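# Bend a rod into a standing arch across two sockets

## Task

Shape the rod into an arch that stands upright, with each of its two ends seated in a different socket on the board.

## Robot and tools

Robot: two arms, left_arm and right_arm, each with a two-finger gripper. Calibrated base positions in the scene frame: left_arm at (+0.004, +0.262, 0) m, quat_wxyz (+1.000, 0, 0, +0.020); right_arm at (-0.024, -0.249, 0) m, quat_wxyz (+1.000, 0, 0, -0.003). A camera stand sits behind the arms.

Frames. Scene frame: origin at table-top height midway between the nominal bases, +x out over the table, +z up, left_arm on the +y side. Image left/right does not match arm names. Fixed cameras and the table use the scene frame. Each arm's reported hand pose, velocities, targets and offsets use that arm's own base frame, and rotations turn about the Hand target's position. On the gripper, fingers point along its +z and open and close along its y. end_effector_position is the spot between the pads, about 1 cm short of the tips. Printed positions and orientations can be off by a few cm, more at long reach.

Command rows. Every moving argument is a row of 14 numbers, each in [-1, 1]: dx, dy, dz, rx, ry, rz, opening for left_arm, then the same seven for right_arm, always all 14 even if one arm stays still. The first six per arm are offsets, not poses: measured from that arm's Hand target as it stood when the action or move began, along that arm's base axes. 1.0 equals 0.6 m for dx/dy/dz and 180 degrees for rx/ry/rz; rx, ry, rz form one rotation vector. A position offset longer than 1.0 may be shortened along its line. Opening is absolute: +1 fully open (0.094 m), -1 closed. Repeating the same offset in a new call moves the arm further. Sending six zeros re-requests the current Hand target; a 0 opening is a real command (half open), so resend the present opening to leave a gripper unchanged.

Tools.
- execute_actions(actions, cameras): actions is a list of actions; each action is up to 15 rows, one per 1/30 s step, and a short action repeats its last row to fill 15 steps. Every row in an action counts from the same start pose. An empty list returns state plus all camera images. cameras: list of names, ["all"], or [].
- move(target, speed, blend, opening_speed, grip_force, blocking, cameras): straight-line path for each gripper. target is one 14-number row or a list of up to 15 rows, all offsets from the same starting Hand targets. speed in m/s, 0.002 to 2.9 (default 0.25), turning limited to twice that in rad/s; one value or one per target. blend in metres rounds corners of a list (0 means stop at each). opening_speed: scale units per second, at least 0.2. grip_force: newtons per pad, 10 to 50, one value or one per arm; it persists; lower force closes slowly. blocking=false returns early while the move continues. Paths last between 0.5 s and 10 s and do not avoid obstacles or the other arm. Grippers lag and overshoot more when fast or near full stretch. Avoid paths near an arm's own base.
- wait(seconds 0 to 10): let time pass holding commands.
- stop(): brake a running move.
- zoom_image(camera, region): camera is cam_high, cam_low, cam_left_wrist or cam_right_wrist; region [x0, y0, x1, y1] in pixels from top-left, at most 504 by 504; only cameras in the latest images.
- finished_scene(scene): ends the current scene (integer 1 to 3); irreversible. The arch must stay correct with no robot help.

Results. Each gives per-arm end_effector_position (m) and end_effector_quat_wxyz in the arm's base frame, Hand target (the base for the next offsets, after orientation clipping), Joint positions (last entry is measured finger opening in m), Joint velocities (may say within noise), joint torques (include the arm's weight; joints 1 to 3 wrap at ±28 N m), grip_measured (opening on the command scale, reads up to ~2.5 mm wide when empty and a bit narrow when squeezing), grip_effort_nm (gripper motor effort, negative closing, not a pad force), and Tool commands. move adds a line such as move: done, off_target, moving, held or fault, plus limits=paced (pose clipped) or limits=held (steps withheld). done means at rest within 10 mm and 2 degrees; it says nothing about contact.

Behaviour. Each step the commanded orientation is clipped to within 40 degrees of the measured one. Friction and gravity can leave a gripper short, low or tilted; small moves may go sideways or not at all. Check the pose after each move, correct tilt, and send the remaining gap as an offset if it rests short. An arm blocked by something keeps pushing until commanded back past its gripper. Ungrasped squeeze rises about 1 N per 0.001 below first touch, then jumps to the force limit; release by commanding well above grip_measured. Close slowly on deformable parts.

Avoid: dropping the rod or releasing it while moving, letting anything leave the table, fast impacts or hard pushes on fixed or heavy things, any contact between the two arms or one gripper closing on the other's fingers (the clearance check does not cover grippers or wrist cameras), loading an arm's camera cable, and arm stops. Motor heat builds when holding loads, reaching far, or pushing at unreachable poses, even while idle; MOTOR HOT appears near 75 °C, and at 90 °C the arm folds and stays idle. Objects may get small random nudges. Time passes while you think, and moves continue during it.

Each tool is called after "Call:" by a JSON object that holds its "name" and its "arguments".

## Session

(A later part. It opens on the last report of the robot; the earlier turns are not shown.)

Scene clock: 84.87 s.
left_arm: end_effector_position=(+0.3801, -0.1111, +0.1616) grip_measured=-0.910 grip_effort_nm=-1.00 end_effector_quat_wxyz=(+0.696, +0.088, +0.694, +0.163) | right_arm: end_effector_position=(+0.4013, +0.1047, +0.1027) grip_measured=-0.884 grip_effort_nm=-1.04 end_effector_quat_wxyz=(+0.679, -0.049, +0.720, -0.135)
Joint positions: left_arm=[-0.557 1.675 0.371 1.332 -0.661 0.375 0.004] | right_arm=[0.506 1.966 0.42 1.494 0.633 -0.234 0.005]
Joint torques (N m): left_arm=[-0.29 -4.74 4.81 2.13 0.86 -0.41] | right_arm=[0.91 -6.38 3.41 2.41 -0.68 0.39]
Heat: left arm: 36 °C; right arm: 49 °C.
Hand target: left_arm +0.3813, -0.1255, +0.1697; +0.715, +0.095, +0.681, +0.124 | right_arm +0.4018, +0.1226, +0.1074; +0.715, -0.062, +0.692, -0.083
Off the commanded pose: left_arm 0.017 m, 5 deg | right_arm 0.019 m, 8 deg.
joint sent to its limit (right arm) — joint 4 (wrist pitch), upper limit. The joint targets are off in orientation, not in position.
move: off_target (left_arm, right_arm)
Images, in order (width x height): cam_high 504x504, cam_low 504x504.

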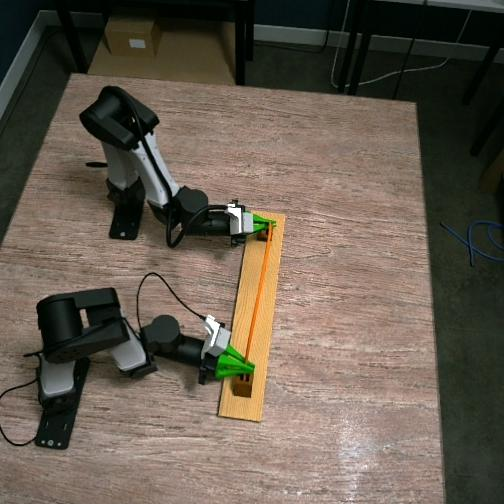

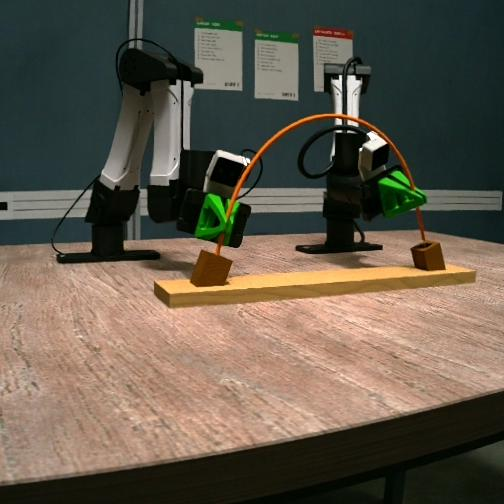

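Call:
{"name": "zoom_image", "arguments": {"camera": "cam_high", "region": [240, 205, 290, 255]}}

Scaled by 10.080 from the camera's 504x504 image, which has a finer 720x720 frame.

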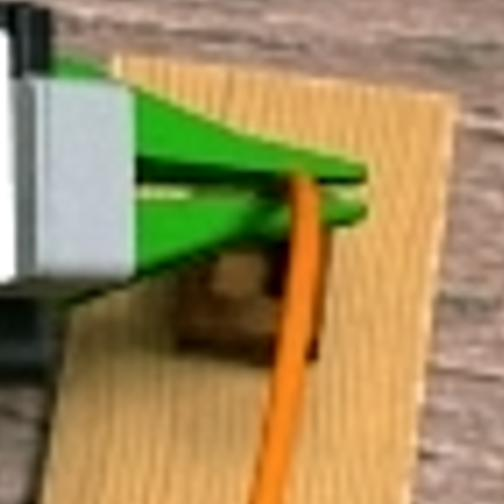

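Call:
{"name": "move", "arguments": {"target": [-0.005,0.013,-0.008,0,0,0,-1,0,0,0,0,0,0,-1], "speed": 0.05, "cameras": ["cam_low","cam_high"]}}

Call:
{"name": "zoom_image", "arguments": {"camera": "cam_low", "region": [410, 220, 450, 260]}}

Call:
{"name": "zoom_image", "arguments": {"camera": "cam_high", "region": [240, 205, 290, 255]}}

Scene clock: 89.33 s.
left_arm: end_effector_position=(+0.3773, -0.1055, +0.1562) grip_measured=-0.910 grip_effort_nm=-1.01 end_effector_quat_wxyz=(+0.694, +0.094, +0.695, +0.162) | right_arm: end_effector_position=(+0.4014, +0.1061, +0.1027) grip_measured=-0.884 grip_effort_nm=-1.04 end_effector_quat_wxyz=(+0.680, -0.052, +0.720, -0.132)
Joint positions: left_arm=[-0.538 1.675 0.343 1.351 -0.632 0.375 0.004] | right_arm=[0.506 1.966 0.42 1.494 0.625 -0.234 0.005]
Joint torques (N m): left_arm=[-0.14 -4.21 4.51 2.28 0.78 -0.43] | right_arm=[0.88 -6.35 3.45 2.41 -0.62 0.4]
Heat: left arm: 36 °C; right arm: 50 °C.
Hand target: left_arm +0.3782, -0.1178, +0.1649; +0.715, +0.095, +0.681, +0.124 | right_arm +0.4018, +0.1227, +0.1074; +0.715, -0.062, +0.692, -0.083
Off the commanded pose: left_arm 0.015 m, 5 deg | right_arm 0.017 m, 8 deg.
joint sent to its limit (right arm) — joint 4 (wrist pitch), upper limit. The joint targets are off in orientation, not in position.
move: off_target (left_arm, right_arm)
Images, in order (width x height): cam_high 504x504, cam_low 504x504.

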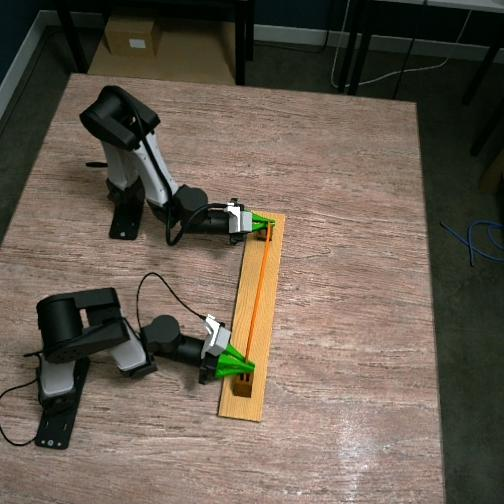

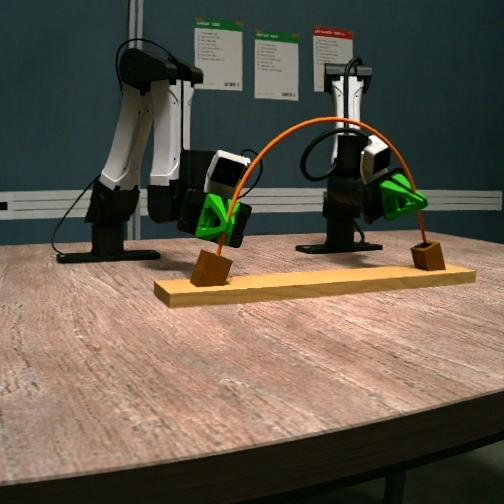

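Scaled by 12.600 from the camera's 504x504 image, which has a finer 720x720 frame.

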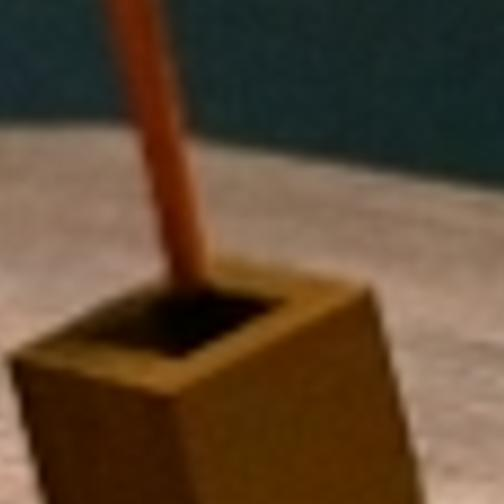

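Scaled by 10.080 from the camera's 504x504 image, which has a finer 720x720 frame.

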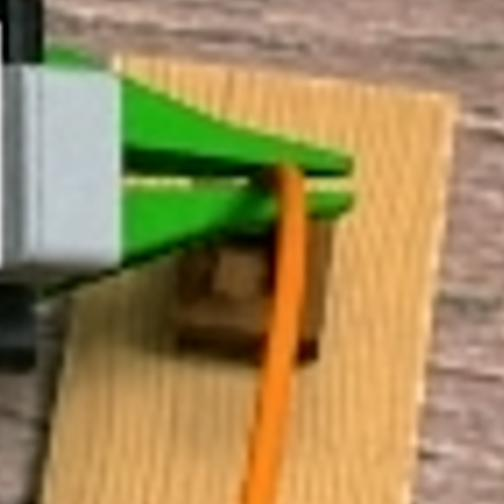

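Call:
{"name": "move", "arguments": {"target": [0,0.002,-0.013,0,0,0,-1,0,0,0,0,0,0,-1], "speed": 0.05, "cameras": ["cam_low","cam_high"]}}

Call:
{"name": "zoom_image", "arguments": {"camera": "cam_low", "region": [410, 220, 450, 260]}}

Scene clock: 91.70 s.
left_arm: end_effector_position=(+0.3775, -0.1042, +0.1497) grip_measured=-0.910 grip_effort_nm=-1.01 end_effector_quat_wxyz=(+0.695, +0.094, +0.695, +0.161) | right_arm: end_effector_position=(+0.4015, +0.1063, +0.1027) grip_measured=-0.884 grip_effort_nm=-1.04 end_effector_quat_wxyz=(+0.680, -0.052, +0.720, -0.132)
Joint positions: left_arm=[-0.533 1.718 0.334 1.405 -0.627 0.375 0.004] | right_arm=[0.506 1.966 0.42 1.494 0.624 -0.234 0.005]
Joint torques (N m): left_arm=[-0.2 -4.08 4.18 2.31 0.77 -0.44] | right_arm=[0.87 -6.34 3.47 2.41 -0.6 0.4]
Heat: left arm: 36 °C; right arm: 51 °C.
Hand target: left_arm +0.3782, -0.1165, +0.1572; +0.715, +0.095, +0.681, +0.124 | right_arm +0.4018, +0.1227, +0.1074; +0.715, -0.062, +0.692, -0.083
Off the commanded pose: left_arm 0.014 m, 5 deg | right_arm 0.017 m, 8 deg.
joint sent to its limit (right arm) — joint 4 (wrist pitch), upper limit. The joint targets are off in orientation, not in position.
move: off_target (left_arm, right_arm)
Images, in order (width x height): cam_high 504x504, cam_low 504x504.

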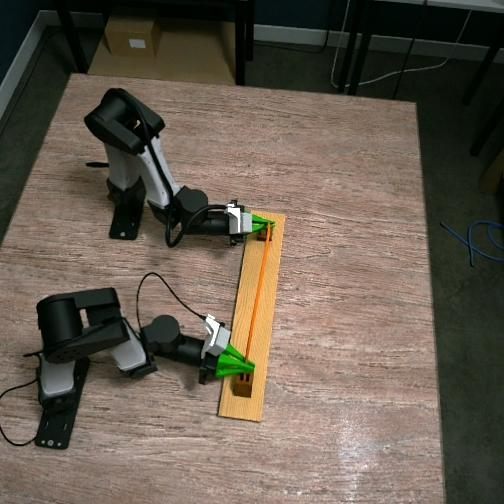

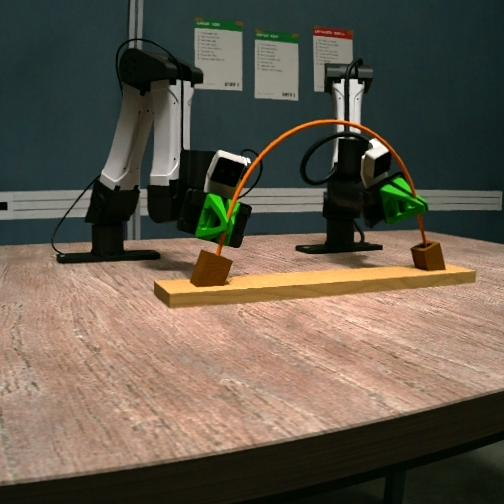

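Scaled by 12.600 from the camera's 504x504 image, which has a finer 720x720 frame.

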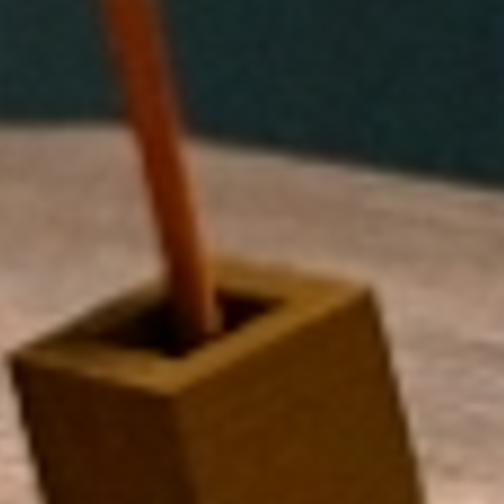

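Beautiful: in the hole. Descend.

Call:
{"name": "move", "arguments": {"target": [0,0.004,-0.035,0,0,0,-1,0,0,0,0,0,0,-1], "speed": 0.05, "cameras": ["cam_low","cam_high"]}}

Call:
{"name": "zoom_image", "arguments": {"camera": "cam_low", "region": [410, 220, 450, 260]}}

Scene clock: 93.57 s.
left_arm: end_effector_position=(+0.3784, -0.1037, +0.1243) grip_measured=-0.910 grip_effort_nm=-1.01 end_effector_quat_wxyz=(+0.681, +0.106, +0.705, +0.165) | right_arm: end_effector_position=(+0.4015, +0.1064, +0.1027) grip_measured=-0.884 grip_effort_nm=-1.04 end_effector_quat_wxyz=(+0.680, -0.053, +0.720, -0.131)
Joint positions: left_arm=[-0.526 1.823 0.323 1.478 -0.614 0.375 0.004] | right_arm=[0.506 1.966 0.42 1.494 0.624 -0.234 0.005]
Joint torques (N m): left_arm=[-0.05 -2.99 3 2.93 0.71 -0.49] | right_arm=[0.87 -6.35 3.47 2.41 -0.63 0.4]
Heat: left arm: 35 °C; right arm: 51 °C.
Hand target: left_arm +0.3782, -0.1142, +0.1361; +0.715, +0.095, +0.681, +0.124 | right_arm +0.4018, +0.1227, +0.1074; +0.715, -0.062, +0.692, -0.083
Off the commanded pose: left_arm 0.016 m, 7 deg | right_arm 0.017 m, 8 deg.
joint sent to its limit (left arm) — joint 4 (wrist pitch), upper limit. The joint targets still meet the commanded pose.
joint sent to its limit (right arm) — joint 4 (wrist pitch), upper limit. The joint targets are off in orientation, not in position.
move: off_target (left_arm, right_arm)
Images, in order (width x height): cam_high 504x504, cam_low 504x504.

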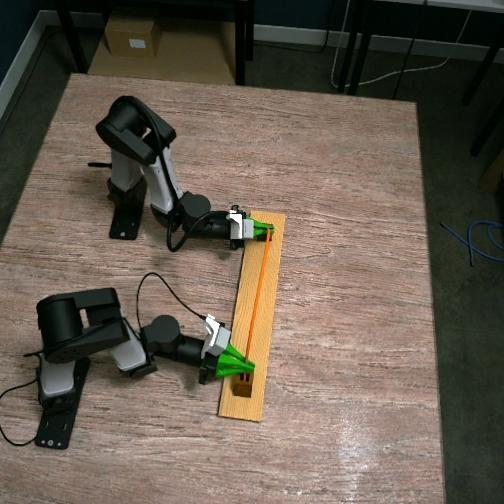

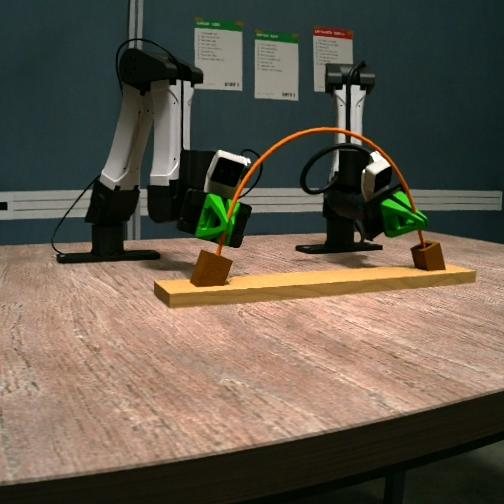

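Scaled by 12.600 from the camera's 504x504 image, which has a finer 720x720 frame.

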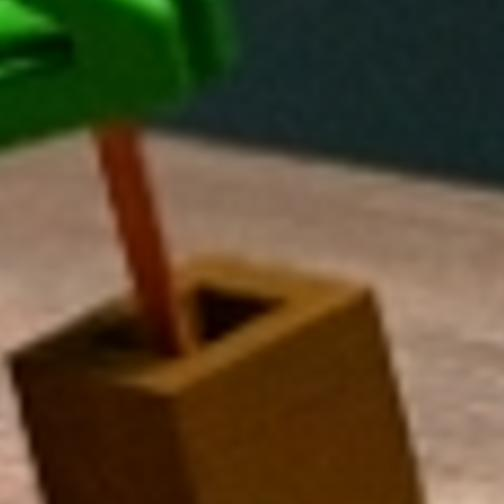

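Call:
{"name": "move", "arguments": {"target": [[0,0.015,0.01,0,0,0,-1,0,-0.025,0.005,0,0,0,-1],[0,0.015,0.01,0,0,0,-0.5,0,-0.025,0.005,0,0,0,-0.5]], "speed": 0.05, "opening_speed": 0.25, "cameras": ["all"]}}

Call:
{"name": "zoom_image", "arguments": {"camera": "cam_low", "region": [360, 170, 460, 270]}}

Call:
{"name": "zoom_image", "arguments": {"camera": "cam_high", "region": [190, 190, 330, 410]}}

Scene clock: 98.63 s.
left_arm: end_effector_position=(+0.3789, -0.1004, +0.1209) grip_measured=-0.502 grip_effort_nm=0.11 end_effector_quat_wxyz=(+0.680, +0.115, +0.708, +0.150) | right_arm: end_effector_position=(+0.4038, +0.1066, +0.0977) grip_measured=-0.502 grip_effort_nm=0.12 end_effector_quat_wxyz=(+0.679, -0.073, +0.724, -0.098)
Joint positions: left_arm=[-0.493 1.815 0.307 1.473 -0.548 0.361 0.023] | right_arm=[0.46 1.964 0.401 1.495 0.503 -0.212 0.023]
Joint torques (N m): left_arm=[0.14 -5.37 3.08 2.83 0.39 -0.32] | right_arm=[0.24 -8.73 2.73 2.44 0.01 0.18]
Heat: left arm: 35 °C; right arm: 52 °C.
Hand target: left_arm +0.3782, -0.1053, +0.1420; +0.715, +0.095, +0.681, +0.123 | right_arm +0.4018, +0.1078, +0.1105; +0.715, -0.062, +0.692, -0.083
Off the commanded pose: left_arm 0.022 m, 6 deg | right_arm 0.013 m, 6 deg.
joint sent to its limit (right arm) — joint 4 (wrist pitch), upper limit. The joint targets are off in orientation, not in position.
move: off_target (left_arm, right_arm); target 2's new opening was sent with right_arm's hand 0.012 m and 7 deg from that target

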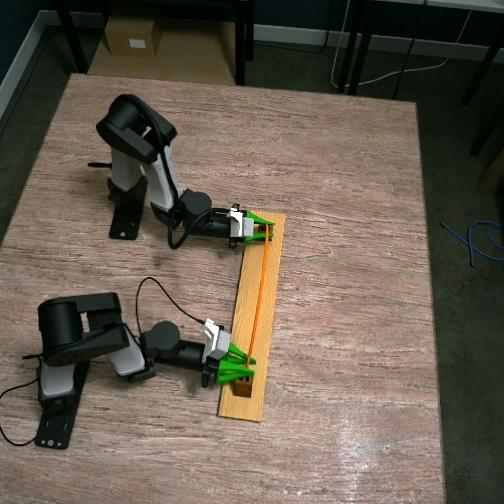

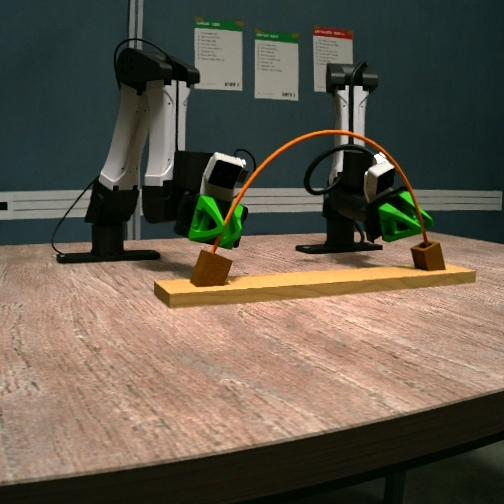

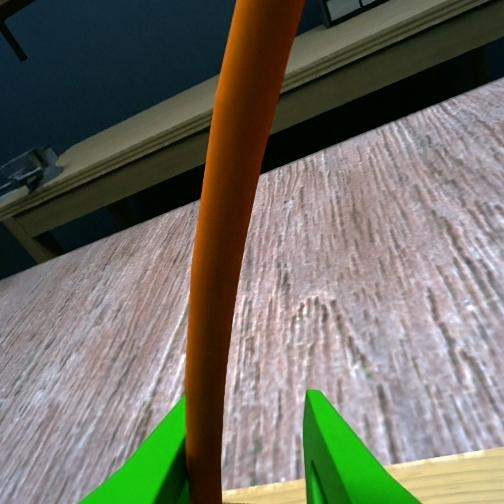

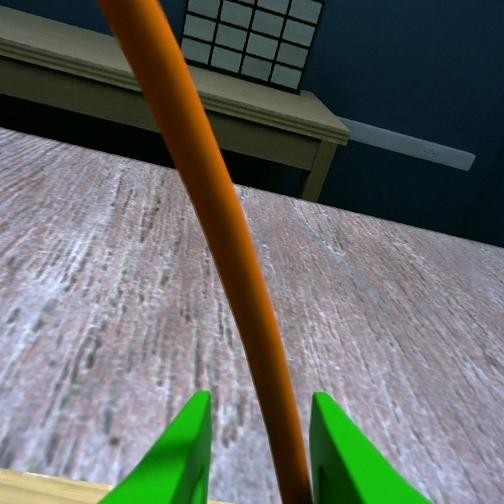

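Scaled by 5.040 from the camera's 504x504 image, which has a finer 720x720 frame.

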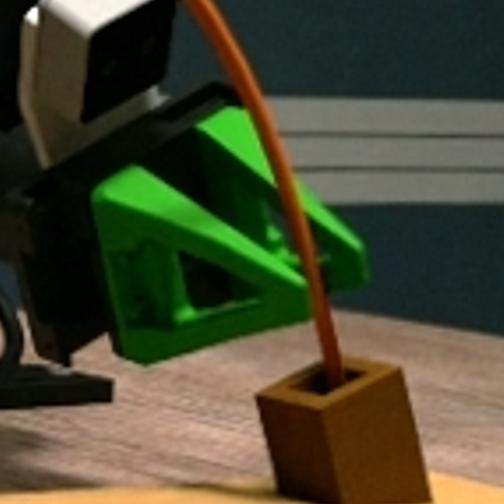

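Scaled by 2.291 from the camera's 504x504 image, which has a finer 720x720 frame.

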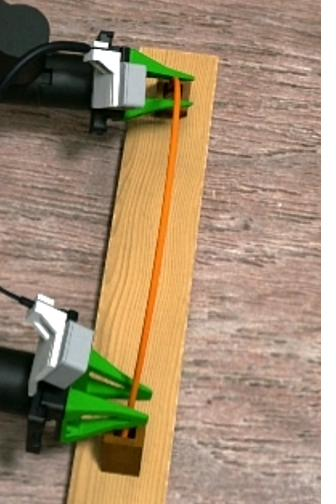

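Call:
{"name": "move", "arguments": {"target": [0,0.014,0.025,0,0,0,-0.3,0,-0.002,0.018,0,0,0,-0.3], "speed": 0.05, "opening_speed": 0.3, "cameras": ["all"]}}

Call:
{"name": "zoom_image", "arguments": {"camera": "cam_high", "region": [190, 190, 330, 410]}}

Scene clock: 101.33 s.
left_arm: end_effector_position=(+0.3787, -0.0977, +0.1440) grip_measured=-0.302 grip_effort_nm=0.12 end_effector_quat_wxyz=(+0.700, +0.109, +0.692, +0.138) | right_arm: end_effector_position=(+0.4038, +0.1080, +0.0977) grip_measured=-0.303 grip_effort_nm=0.12 end_effector_quat_wxyz=(+0.679, -0.076, +0.724, -0.095)
Joint positions: left_arm=[-0.471 1.735 0.301 1.456 -0.509 0.36 0.033] | right_arm=[0.46 1.964 0.401 1.495 0.495 -0.212 0.033]
Joint torques (N m): left_arm=[1.05 -7.02 3.63 2.02 0.32 -0.31] | right_arm=[-0.24 -11.6 2.54 2.44 -0.01 0.06]
Heat: left arm: 35 °C; right arm: 53 °C.
Hand target: left_arm +0.3782, -0.0968, +0.1572; +0.715, +0.095, +0.681, +0.123 | right_arm +0.4018, +0.1066, +0.1213; +0.715, -0.062, +0.692, -0.083
Off the commanded pose: left_arm 0.013 m, 3 deg | right_arm 0.024 m, 6 deg.
joint sent to its limit (right arm) — joint 4 (wrist pitch), upper limit. The joint targets still meet the commanded pose.
move: off_target (left_arm, right_arm)

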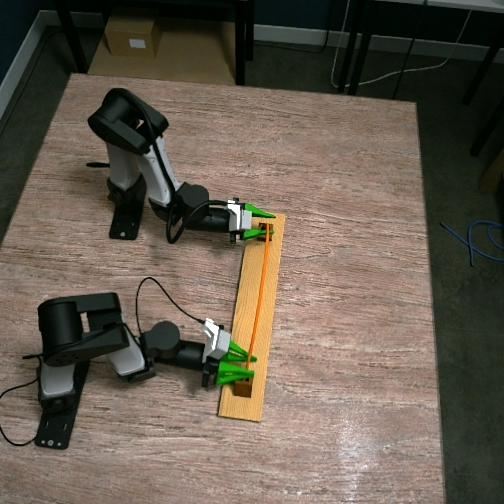

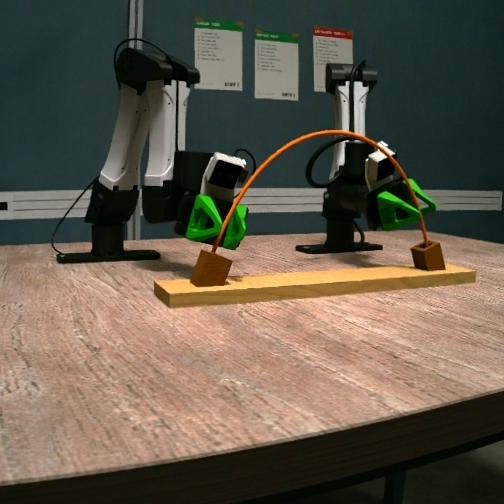

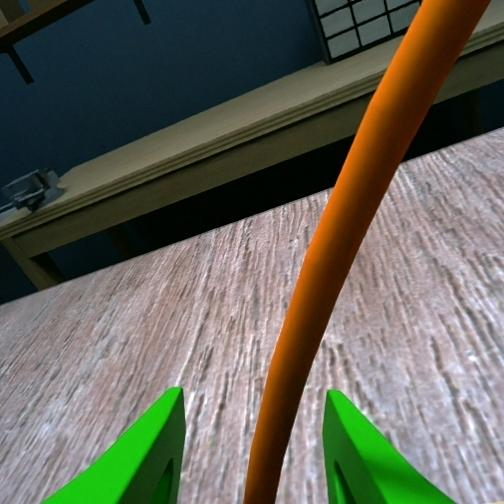

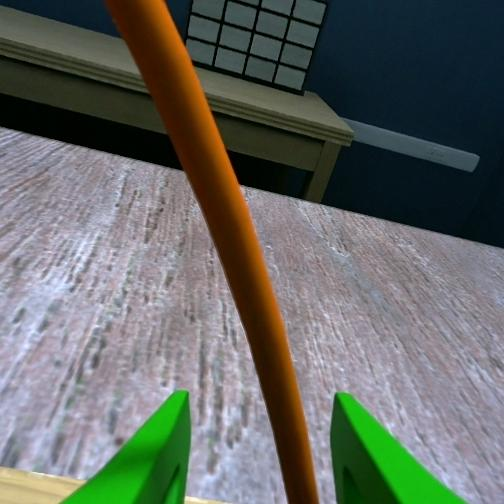

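Scaled by 2.291 from the camera's 504x504 image, which has a finer 720x720 frame.

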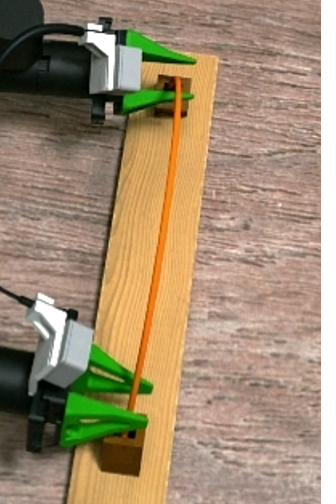

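Call:
{"name": "move", "arguments": {"target": [-0.17,0,0.01,0,0,0,-0.3,0,0.004,0.02,0,0,0,-0.3], "speed": 0.07, "cameras": ["all"]}}

Call:
{"name": "zoom_image", "arguments": {"camera": "cam_high", "region": [190, 190, 330, 410]}}

Scene clock: 104.77 s.
left_arm: end_effector_position=(+0.2789, -0.0981, +0.1588) grip_measured=-0.302 grip_effort_nm=0.12 end_effector_quat_wxyz=(+0.707, +0.102, +0.688, +0.129) | right_arm: end_effector_position=(+0.4041, +0.1081, +0.1129) grip_measured=-0.303 grip_effort_nm=0.12 end_effector_quat_wxyz=(+0.692, -0.069, +0.713, -0.091)
Joint positions: left_arm=[-0.78 1.284 0.008 1.323 -0.813 0.361 0.033] | right_arm=[0.46 1.925 0.401 1.495 0.495 -0.214 0.033]
Joint torques (N m): left_arm=[-0.21 -2.85 3.93 1.89 0.11 -0.09] | right_arm=[0.35 -11.11 3.23 2.28 0.02 -0.05]
Heat: left arm: 35 °C; right arm: 53 °C.
Hand target: left_arm +0.2762, -0.0968, +0.1631; +0.715, +0.095, +0.681, +0.124 | right_arm +0.4018, +0.1090, +0.1332; +0.715, -0.062, +0.692, -0.083
Off the commanded pose: left_arm 0.005 m, 2 deg | right_arm 0.021 m, 4 deg.
joint sent to its limit (left arm) — joint 3 (elbow), lower limit, where the elbow is as bent as it goes. The joint targets still meet the commanded pose.
move: off_target (right_arm)

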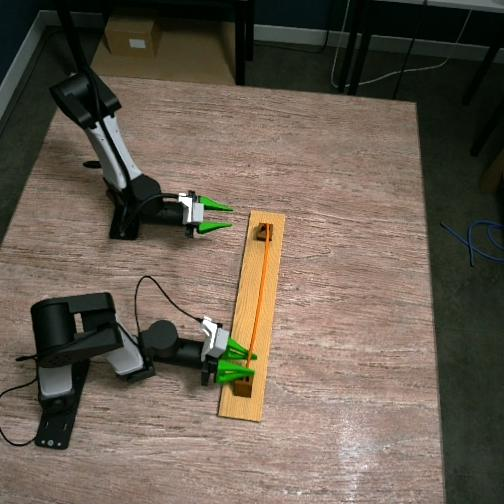

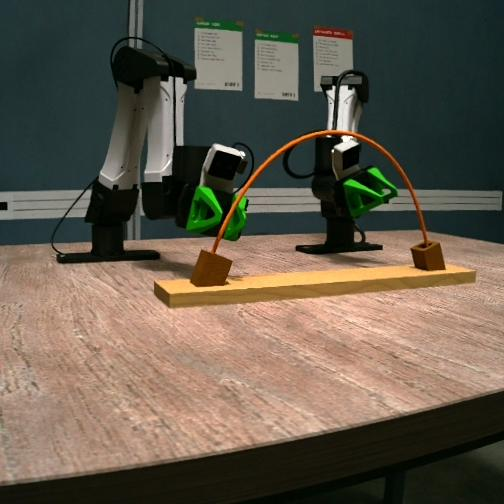

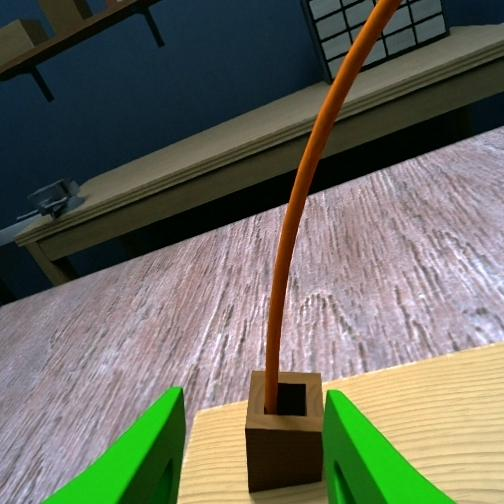

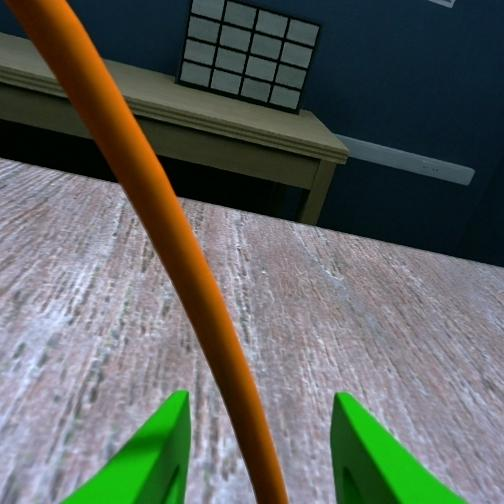

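Scaled by 2.291 from the camera's 504x504 image, which has a finer 720x720 frame.

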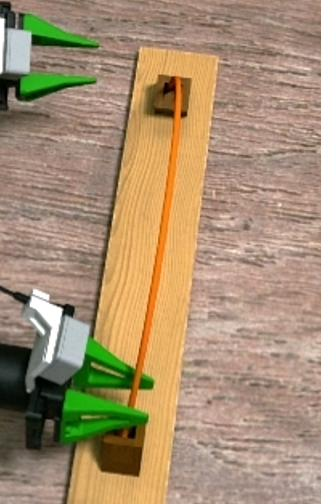

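Call:
{"name": "move", "arguments": {"target": [0,0,0,0,0,0,-0.3,-0.17,0,0.01,0,0,0,-0.3], "speed": 0.07, "cameras": ["all"]}}

Call:
{"name": "zoom_image", "arguments": {"camera": "cam_high", "region": [190, 190, 330, 410]}}

Scene clock: 108.07 s.
left_arm: end_effector_position=(+0.2789, -0.0981, +0.1587) grip_measured=-0.302 grip_effort_nm=0.12 end_effector_quat_wxyz=(+0.707, +0.102, +0.688, +0.129) | right_arm: end_effector_position=(+0.3029, +0.1099, +0.1240) grip_measured=-0.303 grip_effort_nm=0.12 end_effector_quat_wxyz=(+0.688, -0.079, +0.715, -0.095)
Joint positions: left_arm=[-0.78 1.284 0.008 1.322 -0.813 0.361 0.033] | right_arm=[0.726 1.617 0.073 1.495 0.752 -0.214 0.033]
Joint torques (N m): left_arm=[-0.16 -2.8 3.96 1.89 0.12 -0.09] | right_arm=[0.76 -6.35 2.78 2.35 0.16 0]
Heat: left arm: 35 °C; right arm: 53 °C.
Hand target: left_arm +0.2768, -0.0972, +0.1633; +0.713, +0.094, +0.684, +0.124 (not the last commanded pose) | right_arm +0.2997, +0.1090, +0.1391; +0.715, -0.062, +0.692, -0.083
Off the commanded pose: left_arm 0.005 m, 2 deg | right_arm 0.016 m, 5 deg.
joint sent to its limit (right arm) — joint 4 (wrist pitch), upper limit. The joint targets still meet the commanded pose.
move: off_target (right_arm)

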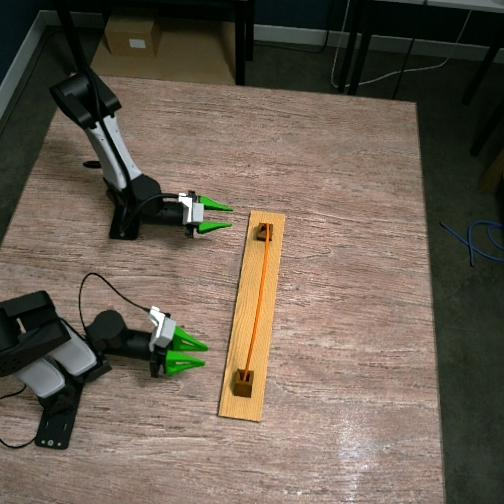

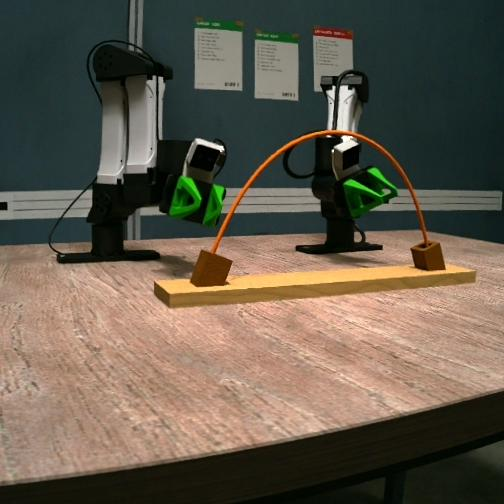

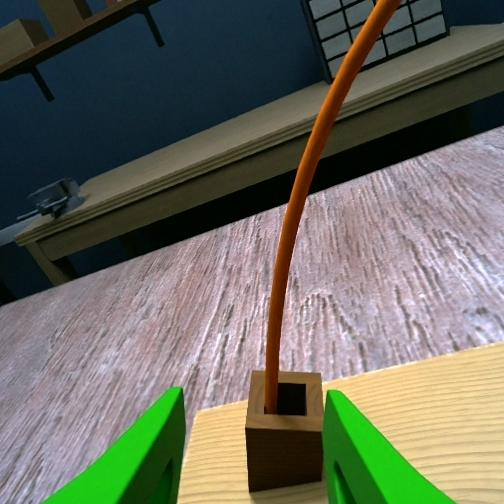

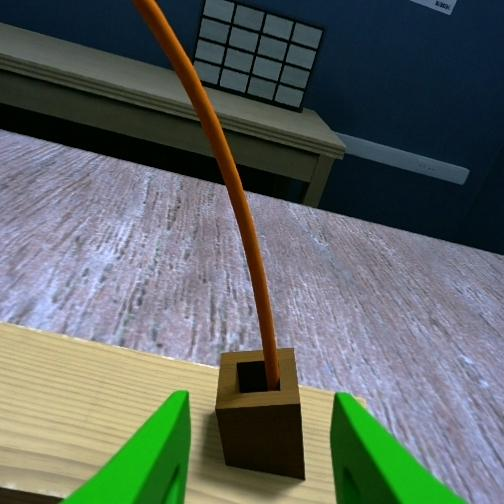

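Scaled by 2.291 from the camera's 504x504 image, which has a finer 720x720 frame.

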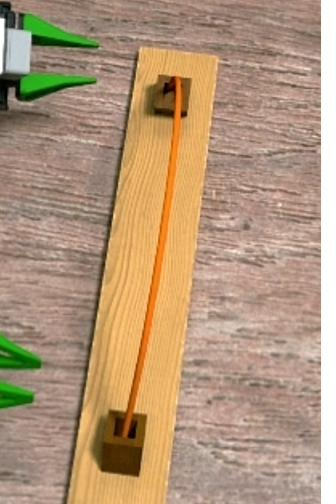

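Call:
{"name": "finished_scene", "arguments": {"scene": 3}}

The scene is finished: the task was done.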